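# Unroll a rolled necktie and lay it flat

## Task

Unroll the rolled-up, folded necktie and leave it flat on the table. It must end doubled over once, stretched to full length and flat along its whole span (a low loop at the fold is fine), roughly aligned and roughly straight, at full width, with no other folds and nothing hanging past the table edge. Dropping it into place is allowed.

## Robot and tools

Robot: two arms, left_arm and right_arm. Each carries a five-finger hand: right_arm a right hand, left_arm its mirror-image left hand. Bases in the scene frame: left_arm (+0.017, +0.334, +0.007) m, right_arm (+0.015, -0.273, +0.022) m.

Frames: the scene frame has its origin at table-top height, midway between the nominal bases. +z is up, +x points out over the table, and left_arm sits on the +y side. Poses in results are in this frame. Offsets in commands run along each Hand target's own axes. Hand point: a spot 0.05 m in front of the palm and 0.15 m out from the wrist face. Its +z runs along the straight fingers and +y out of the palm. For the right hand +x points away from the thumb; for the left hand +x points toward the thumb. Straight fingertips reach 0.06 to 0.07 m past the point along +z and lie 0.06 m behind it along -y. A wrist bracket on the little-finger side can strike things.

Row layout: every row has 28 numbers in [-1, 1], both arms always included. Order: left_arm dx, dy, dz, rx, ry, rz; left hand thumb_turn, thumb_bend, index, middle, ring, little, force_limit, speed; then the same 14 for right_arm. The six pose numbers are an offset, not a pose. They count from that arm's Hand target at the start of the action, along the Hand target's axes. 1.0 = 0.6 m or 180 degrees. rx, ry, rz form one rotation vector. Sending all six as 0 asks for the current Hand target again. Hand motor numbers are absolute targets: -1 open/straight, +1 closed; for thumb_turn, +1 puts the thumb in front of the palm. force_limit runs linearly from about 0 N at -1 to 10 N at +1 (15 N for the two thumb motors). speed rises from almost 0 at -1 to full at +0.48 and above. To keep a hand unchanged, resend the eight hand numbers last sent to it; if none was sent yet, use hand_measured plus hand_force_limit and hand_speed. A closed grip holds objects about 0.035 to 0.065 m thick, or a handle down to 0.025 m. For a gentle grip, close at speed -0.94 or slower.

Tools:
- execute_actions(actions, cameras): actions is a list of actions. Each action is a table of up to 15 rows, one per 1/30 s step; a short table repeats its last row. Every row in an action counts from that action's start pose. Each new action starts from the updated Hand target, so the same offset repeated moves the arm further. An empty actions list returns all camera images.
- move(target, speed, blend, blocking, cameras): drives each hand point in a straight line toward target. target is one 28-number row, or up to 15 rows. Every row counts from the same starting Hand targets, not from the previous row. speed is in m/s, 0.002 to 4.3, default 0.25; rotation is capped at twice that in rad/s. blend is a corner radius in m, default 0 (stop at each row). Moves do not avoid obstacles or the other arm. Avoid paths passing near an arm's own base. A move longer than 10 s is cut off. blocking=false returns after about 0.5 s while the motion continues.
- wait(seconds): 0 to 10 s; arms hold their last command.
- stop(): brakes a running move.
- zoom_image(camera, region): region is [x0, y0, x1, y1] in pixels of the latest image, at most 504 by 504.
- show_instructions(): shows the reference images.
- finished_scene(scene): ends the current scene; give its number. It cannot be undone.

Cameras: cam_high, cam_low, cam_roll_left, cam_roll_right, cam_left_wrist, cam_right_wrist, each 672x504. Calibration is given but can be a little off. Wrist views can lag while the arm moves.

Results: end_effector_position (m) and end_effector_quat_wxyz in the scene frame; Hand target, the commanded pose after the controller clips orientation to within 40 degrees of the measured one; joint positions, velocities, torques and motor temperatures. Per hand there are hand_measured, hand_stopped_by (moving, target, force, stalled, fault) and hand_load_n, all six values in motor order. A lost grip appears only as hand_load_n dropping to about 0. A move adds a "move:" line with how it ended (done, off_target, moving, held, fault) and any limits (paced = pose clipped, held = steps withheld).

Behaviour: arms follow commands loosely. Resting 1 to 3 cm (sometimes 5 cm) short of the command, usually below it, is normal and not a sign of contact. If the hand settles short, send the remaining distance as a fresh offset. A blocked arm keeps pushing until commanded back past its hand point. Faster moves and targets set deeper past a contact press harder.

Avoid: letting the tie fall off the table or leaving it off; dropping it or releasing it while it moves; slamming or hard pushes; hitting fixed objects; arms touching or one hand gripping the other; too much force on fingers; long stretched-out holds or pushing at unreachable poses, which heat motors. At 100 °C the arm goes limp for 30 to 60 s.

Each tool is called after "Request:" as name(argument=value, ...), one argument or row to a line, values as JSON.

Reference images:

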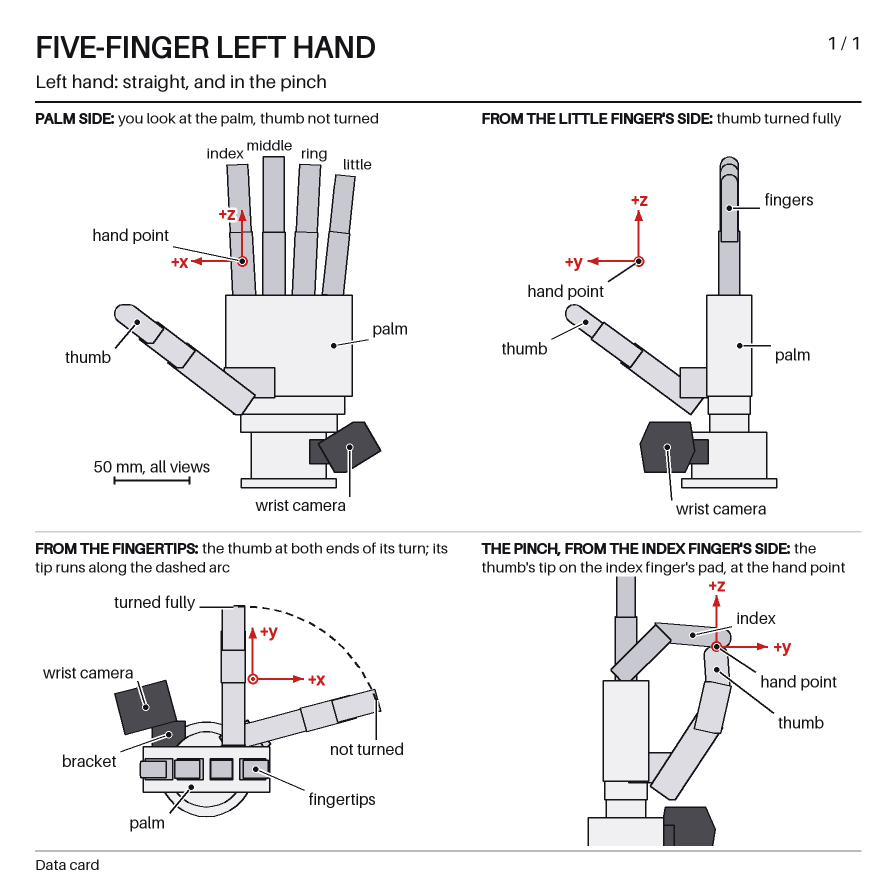

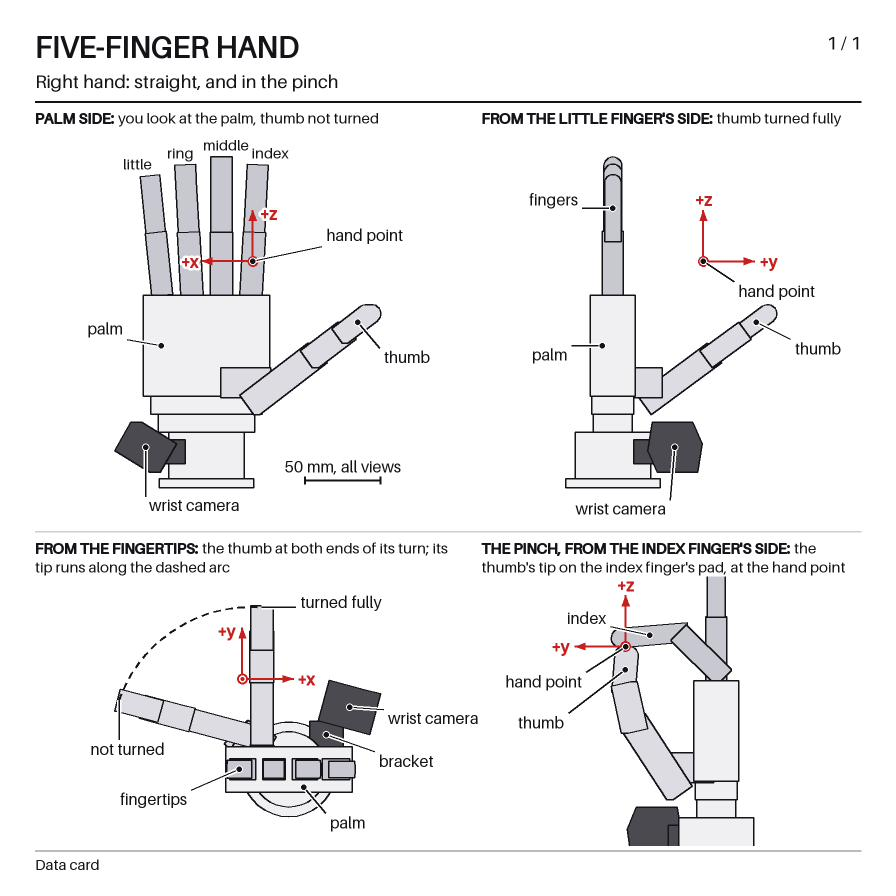

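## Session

Request:
execute_actions(
  actions=[],
)

Request:
zoom_image(
  camera="cam_high",
  region=[150, 40, 470, 360],
)

Scene clock: 0.00 s.
left_arm: end_effector_position=(+0.9631, +0.2341, +0.1870) hand_measured=(-1.000, -1.000, -1.000, -1.000, -1.000, -1.000) hand_load_n=(+0.0, +0.0, +0.0, -0.5, +0.0, +0.0) hand_stopped_by=(target, target, target, target, target, target) hand_force_limit=0.00 hand_speed=-0.80 end_effector_quat_wxyz=(-0.303, +0.674, -0.407, +0.537) | right_arm: end_effector_position=(+0.8589, -0.1475, +0.1508) hand_measured=(-1.000, -1.000, -1.000, -1.000, -1.000, -1.000) hand_load_n=(+0.0, +0.0, +0.0, +0.0, +0.0, +0.0) hand_stopped_by=(target, target, target, target, target, target) hand_force_limit=0.00 hand_speed=-0.80 end_effector_quat_wxyz=(-0.536, +0.684, -0.207, +0.451)
Joint positions: left_arm=[-0.053 2.301 2.072 -0.014 -0.019 -0.519] | right_arm=[0.043 2.162 1.594 0.544 -0.553 -0.418]
Joint velocities: within noise
Joint torques (N m): no reading
Motor temperatures (°C): left_arm=[27 34 27 23 24 24] | right_arm=[24 33 22 24 23 23]
Heat: left arm: hottest shoulder 34 °C; right arm: hottest shoulder 33 °C.
Hand target: left_arm +0.9680, +0.2338, +0.1865; -0.304, +0.672, -0.405, +0.540 | right_arm +0.8648, -0.1474, +0.1593; -0.538, +0.679, -0.201, +0.457
camera_calibration:
cam_left_wrist: T_world_to_cam=[[0.256032, 0.206756, 0.944298, -0.466476], [-0.481242, -0.819939, 0.310009, 0.59646], [0.838364, -0.533808, -0.110431, -0.547447], [0, 0, 0, 1]] pos_world=[0.865434, 0.293276, 0.195129]
cam_right_wrist: T_world_to_cam=[[0.363309, -0.50989, -0.779756, -0.266387], [-0.810102, 0.24048, -0.5347, 0.805201], [0.460154, 0.825943, -0.325694, -0.107024], [0, 0, 0, 1]] pos_world=[0.798323, -0.241068, 0.187967]

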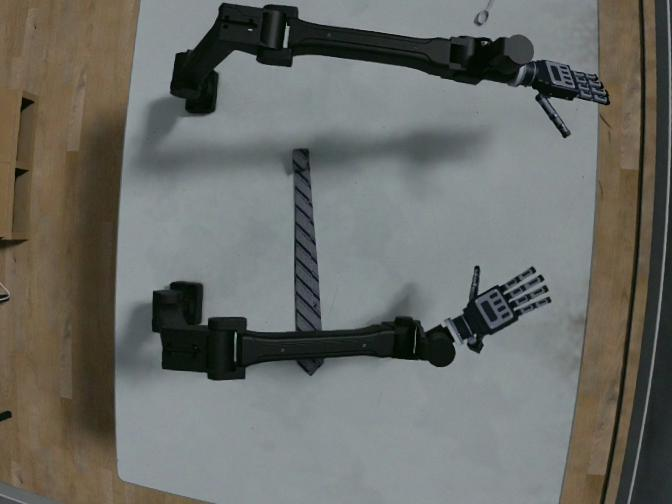

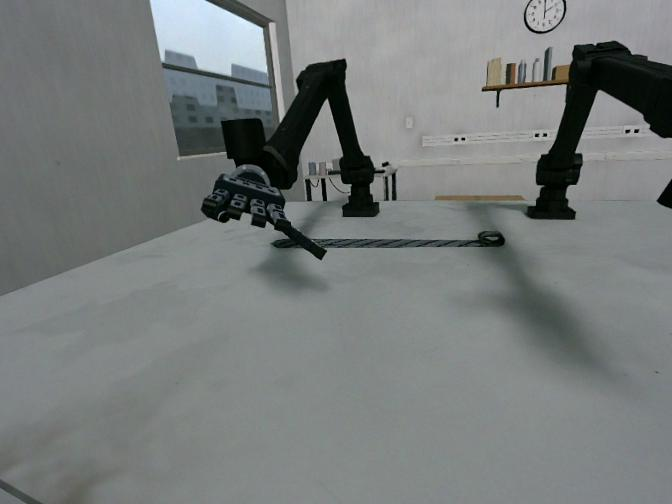

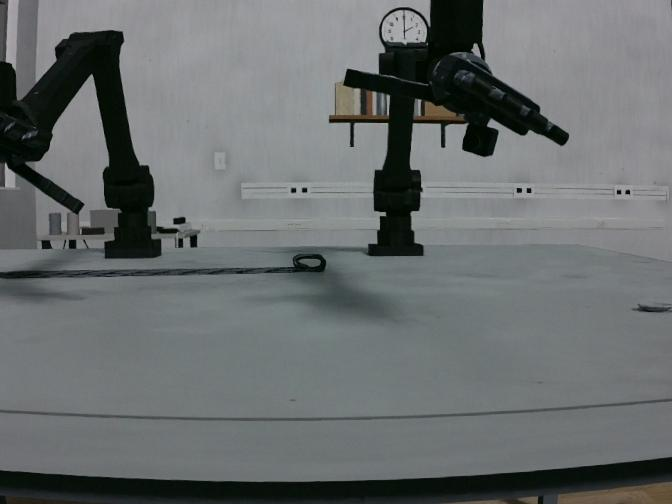

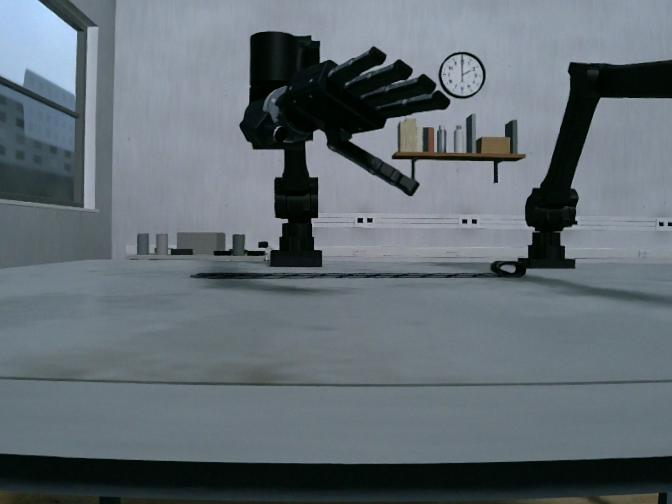

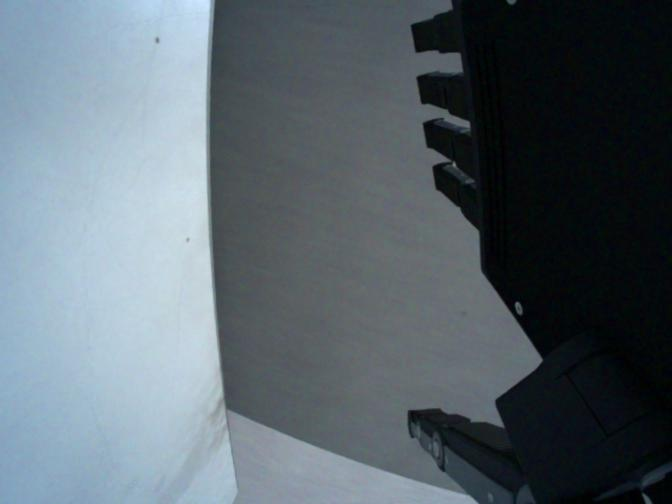

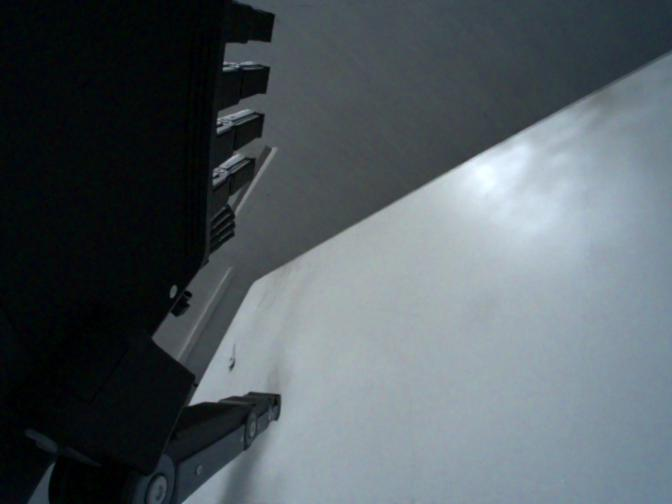

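Scaled by 1.575 from the camera's 672x504 image, which has a finer 960x720 frame.

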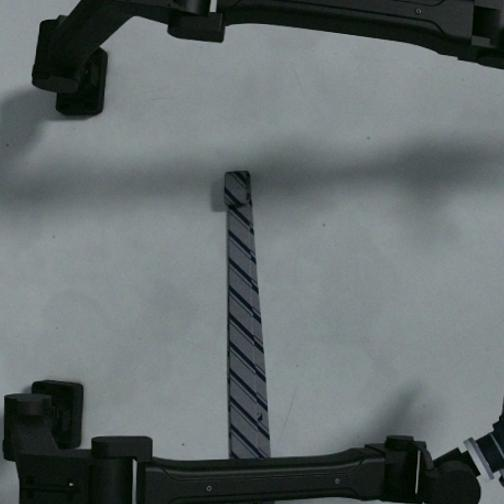

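Request:
move(
  target=[
    [0,0,0,0,0,0,-1,-1,-1,-1,-1,-1,0,-0.8,-0.173,-0.276,-0.322,-0.1,-0.169,-0.015,-1,-1,-1,-1,-1,-1,0,-0.8],
    [0,0,0,0,0,0,-1,-1,-1,-1,-1,-1,0,-0.8,-0.631,-0.169,-0.683,-0.201,-0.338,-0.031,-1,-1,-1,-1,-1,-1,0,-0.8],
  ],
  blend=[0.08,0],
  cameras=["cam_high","cam_roll_left"],
)

Request:
zoom_image(
  camera="cam_roll_left",
  region=[200, 200, 340, 300],
)

Scene clock: 17.70 s.
left_arm: end_effector_position=(+0.9631, +0.2341, +0.1870) hand_measured=(-1.000, -1.000, -1.000, -1.000, -1.000, -1.000) hand_load_n=(+0.0, +0.0, +0.0, +0.0, +0.0, +0.0) hand_stopped_by=(target, target, target, target, target, target) hand_force_limit=0.00 hand_speed=-0.80 end_effector_quat_wxyz=(-0.303, +0.674, -0.407, +0.537) | right_arm: end_effector_position=(+0.3084, -0.0465, +0.0960) hand_measured=(-1.000, -1.000, -1.000, -1.000, -1.000, -1.000) hand_load_n=(+0.0, +0.0, +0.0, +0.0, +0.0, +0.0) hand_stopped_by=(target, target, target, target, target, target) hand_force_limit=0.00 hand_speed=-0.80 end_effector_quat_wxyz=(-0.316, +0.949, +0.005, -0.004)
Joint positions: left_arm=[-0.053 2.301 2.072 -0.014 -0.019 -0.519] | right_arm=[0.472 1.345 0.856 -0.776 -0.575 -1.036]
Joint torques (N m): left_arm=[0.15 -24.18 10.52 2.28 -0.05 0.07] | right_arm=[0.91 -8.29 7.08 0.8 -0.3 0.07]
Heat: left arm: hottest shoulder 37 °C; right arm: hottest shoulder 33 °C.
Hand target: left_arm +0.9680, +0.2338, +0.1865; -0.304, +0.672, -0.405, +0.540 | right_arm +0.3098, -0.0469, +0.1003; -0.316, +0.949, +0.000, -0.001
Off the commanded pose: left_arm 0.005 m, 0 deg | right_arm 0.005 m, 1 deg.
move: done
Images, in order (width x height): cam_high 672x504, cam_roll_left 672x504.

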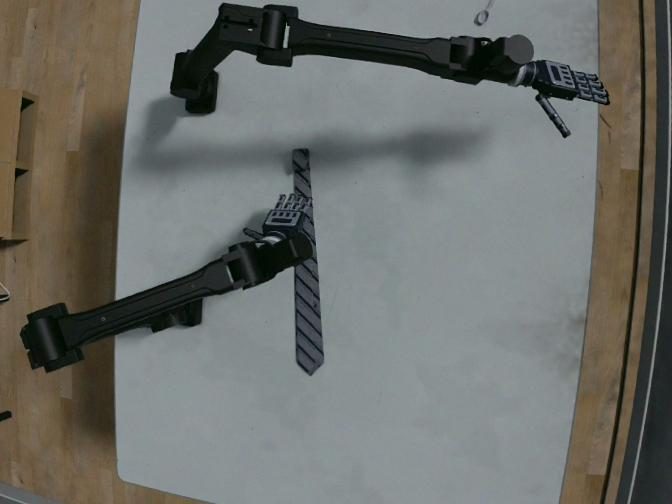

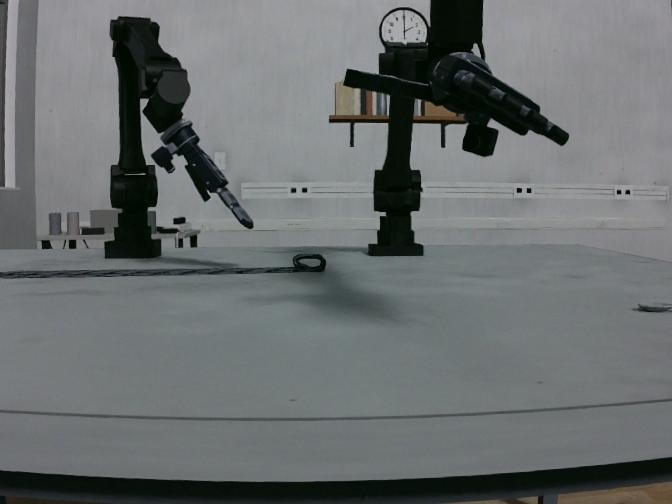

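Scaled by 3.600 from the camera's 672x504 image, which has a finer 960x720 frame.

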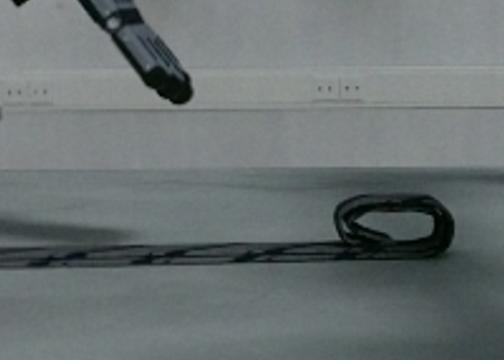

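Request:
move(
  target=[
    [0,0,0,0,0,0,-1,-1,-1,-1,-1,-1,0,-0.8,0.01,0.051,0.095,0,0,0,-1,-1,-1,-1,-1,-1,0,-0.8],
    [0,0,0,0,0,0,-1,-1,-1,-1,-1,-1,0,-0.8,0.01,-0.243,0.315,0,0,0,-1,-1,-1,-1,-1,-1,0,-0.8],
  ],
  speed=[0.2,0.15],
  cameras=["cam_high","cam_roll_left"],
)

Request:
zoom_image(
  camera="cam_roll_left",
  region=[280, 200, 420, 300],
)

Scene clock: 26.77 s.
left_arm: end_effector_position=(+0.9631, +0.2341, +0.1870) hand_measured=(-1.000, -1.000, -1.000, -1.000, -1.000, -1.000) hand_load_n=(-0.5, +0.0, +0.0, +0.0, +0.0, +0.0) hand_stopped_by=(target, target, target, target, target, target) hand_force_limit=0.00 hand_speed=-0.80 end_effector_quat_wxyz=(-0.303, +0.674, -0.407, +0.537) | right_arm: end_effector_position=(+0.3039, +0.1691, +0.0304) hand_measured=(-1.000, -1.000, -1.000, -1.000, -1.000, -1.000) hand_load_n=(+0.0, +0.0, +0.0, +0.0, +0.0, +0.0) hand_stopped_by=(target, target, target, target, target, target) hand_force_limit=0.00 hand_speed=-0.80 end_effector_quat_wxyz=(-0.306, +0.952, +0.002, -0.011)
Joint positions: left_arm=[-0.053 2.301 2.072 -0.014 -0.019 -0.519] | right_arm=[0.881 1.748 1.116 -0.453 -0.407 -0.61]
Joint torques (N m): left_arm=[0.15 -24.18 10.55 2.26 -0.05 0.07] | right_arm=[1.08 -12.04 9.24 1.8 -0.1 0.04]
Motor temperatures (°C): left_arm=[27 39 32 23 24 24] | right_arm=[24 33 24 24 23 22]
Heat: left arm: hottest shoulder 39 °C; right arm: hottest shoulder 33 °C.
Hand target: left_arm +0.9680, +0.2338, +0.1865; -0.304, +0.672, -0.405, +0.540 | right_arm +0.3159, +0.1830, +0.0365; -0.316, +0.949, +0.000, -0.001
Off the commanded pose: left_arm 0.005 m, 0 deg | right_arm 0.019 m, 2 deg.
move: off_target (right_arm)
Images, in order (width x height): cam_high 672x504, cam_roll_left 672x504.

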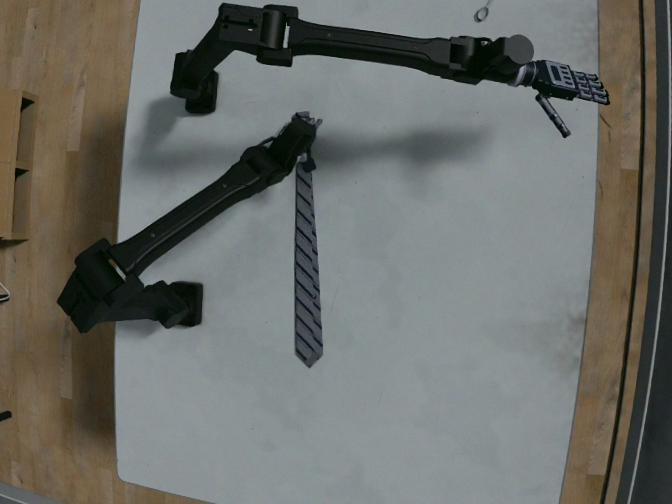

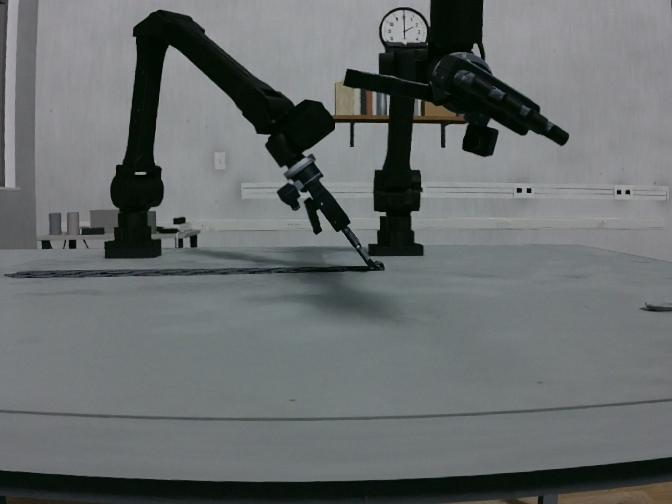

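Scaled by 3.600 from the camera's 672x504 image, which has a finer 960x720 frame.

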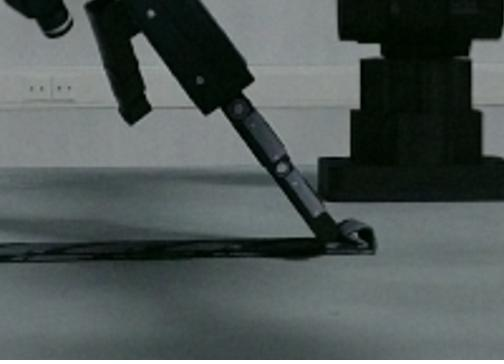

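Request:
move(
  target=[
    [0,0,0,0,0,0,-1,-1,-1,-1,-1,-1,0,-0.8,0,-0.115,0.075,0,0,0,-1,-1,-1,-1,-1,-1,0,-0.8],
    [0,0,0,0,0,0,-1,-1,-1,-1,-1,-1,0,-0.8,0,-0.24,-0.08,0,0,0,-1,-1,-1,-1,-1,-1,0,-0.8],
  ],
  speed=[0.15,0.2],
  cameras=["cam_high","cam_roll_left","cam_right_wrist"],
)

Request:
zoom_image(
  camera="cam_roll_left",
  region=[280, 200, 420, 300],
)

Request:
zoom_image(
  camera="cam_high",
  region=[220, 80, 400, 380],
)

Scene clock: 32.93 s.
left_arm: end_effector_position=(+0.9631, +0.2341, +0.1870) hand_measured=(-1.000, -1.000, -1.000, -1.000, -1.000, -1.000) hand_load_n=(+0.0, +0.0, +0.0, +0.0, +0.0, +0.0) hand_stopped_by=(target, target, target, target, target, target) hand_force_limit=0.00 hand_speed=-0.80 end_effector_quat_wxyz=(-0.303, +0.674, -0.407, +0.537) | right_arm: end_effector_position=(+0.3048, +0.2504, +0.0371) hand_measured=(-1.000, -1.000, -1.000, -1.000, -1.000, -1.000) hand_load_n=(+0.0, +0.0, +0.0, +0.0, +0.0, +0.0) hand_stopped_by=(target, target, target, target, target, target) hand_force_limit=0.00 hand_speed=-0.80 end_effector_quat_wxyz=(-0.302, +0.953, +0.002, -0.011)
Joint positions: left_arm=[-0.053 2.301 2.072 -0.014 -0.019 -0.519] | right_arm=[0.975 1.88 1.334 -0.514 -0.358 -0.523]
Joint torques (N m): left_arm=[0.21 -24.18 10.51 2.26 -0.05 0.07] | right_arm=[1.14 -15.79 6.68 1.57 -0.26 -0.07]
Heat: left arm: hottest shoulder 39 °C; right arm: hottest shoulder 33 °C.
Hand target: left_arm +0.9680, +0.2338, +0.1865; -0.304, +0.672, -0.405, +0.540 | right_arm +0.3052, +0.2510, +0.0369; -0.303, +0.953, +0.002, -0.011 (not the last commanded pose)
Off the commanded pose: left_arm 0.005 m, 0 deg | right_arm 0.126 m, 2 deg.
move: held (right_arm; a check stopped the path); path passed 1 of 2 targets; limits=held
pose unreachable (right arm): on one or more control steps of this call, first in action 0 (counted from 0), this arm could not follow its commanded pose, so it was not sent that pose on those steps. It may still have moved: this result reports where it is.
cause: moving toward the commanded pose would bring a part of the arm too close to another arm (a part of this arm just beyond joint 4 (wrist pitch) and a part of the left arm just beyond its joint 3 (elbow), at the place that arm is still heading or pushing toward).
camera_calibration:
cam_right_wrist: T_world_to_cam=[[0.262497, -0.760477, -0.593944, 0.135821], [-0.795494, -0.518942, 0.312873, 0.354147], [-0.546155, 0.39035, -0.741176, 0.213504], [0, 0, 0, 1]] pos_world=[0.362675, 0.203729, 0.128112]
Images, in order (width x height): cam_high 672x504, cam_roll_left 672x504, cam_right_wrist 672x504.

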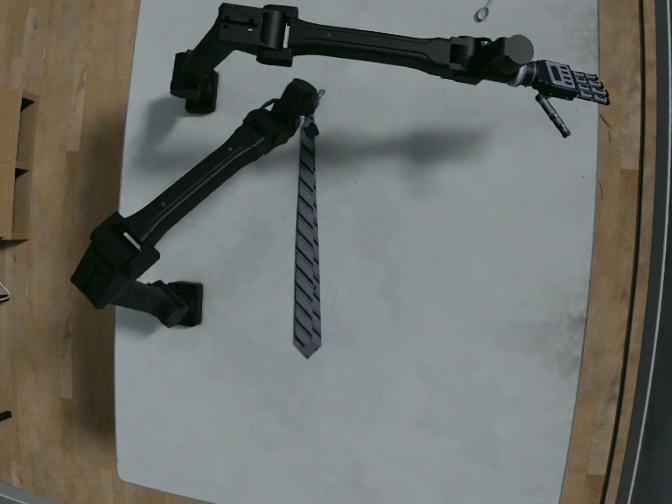

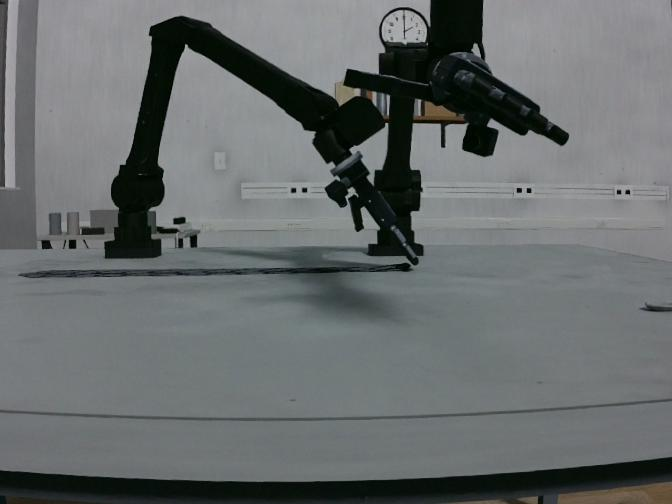

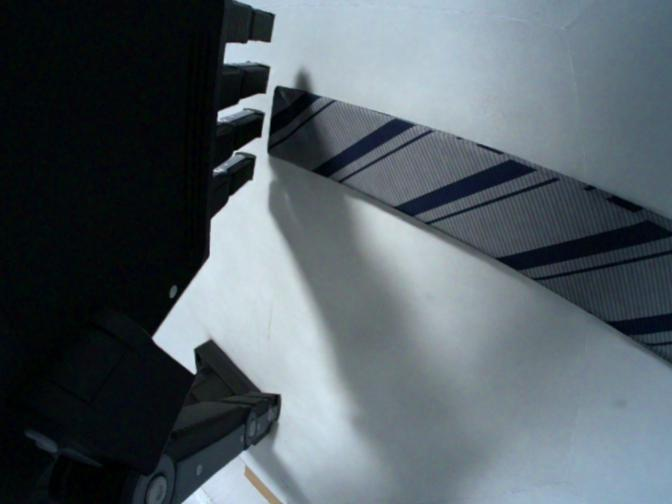

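Scaled by 3.600 from the camera's 672x504 image, which has a finer 960x720 frame.

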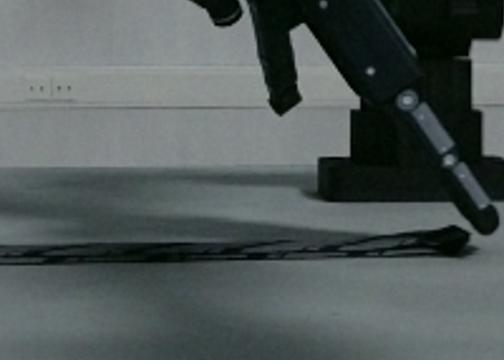

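Scaled by 1.680 from the camera's 672x504 image, which has a finer 960x720 frame.

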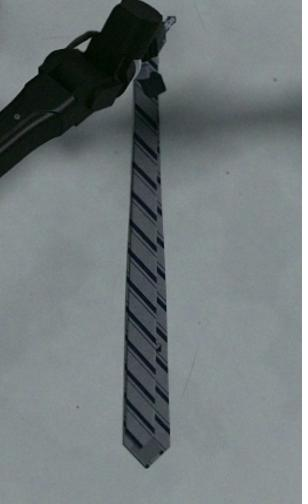

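Request:
finished_scene(
  scene=2,
)

The scene is finished: the task was done.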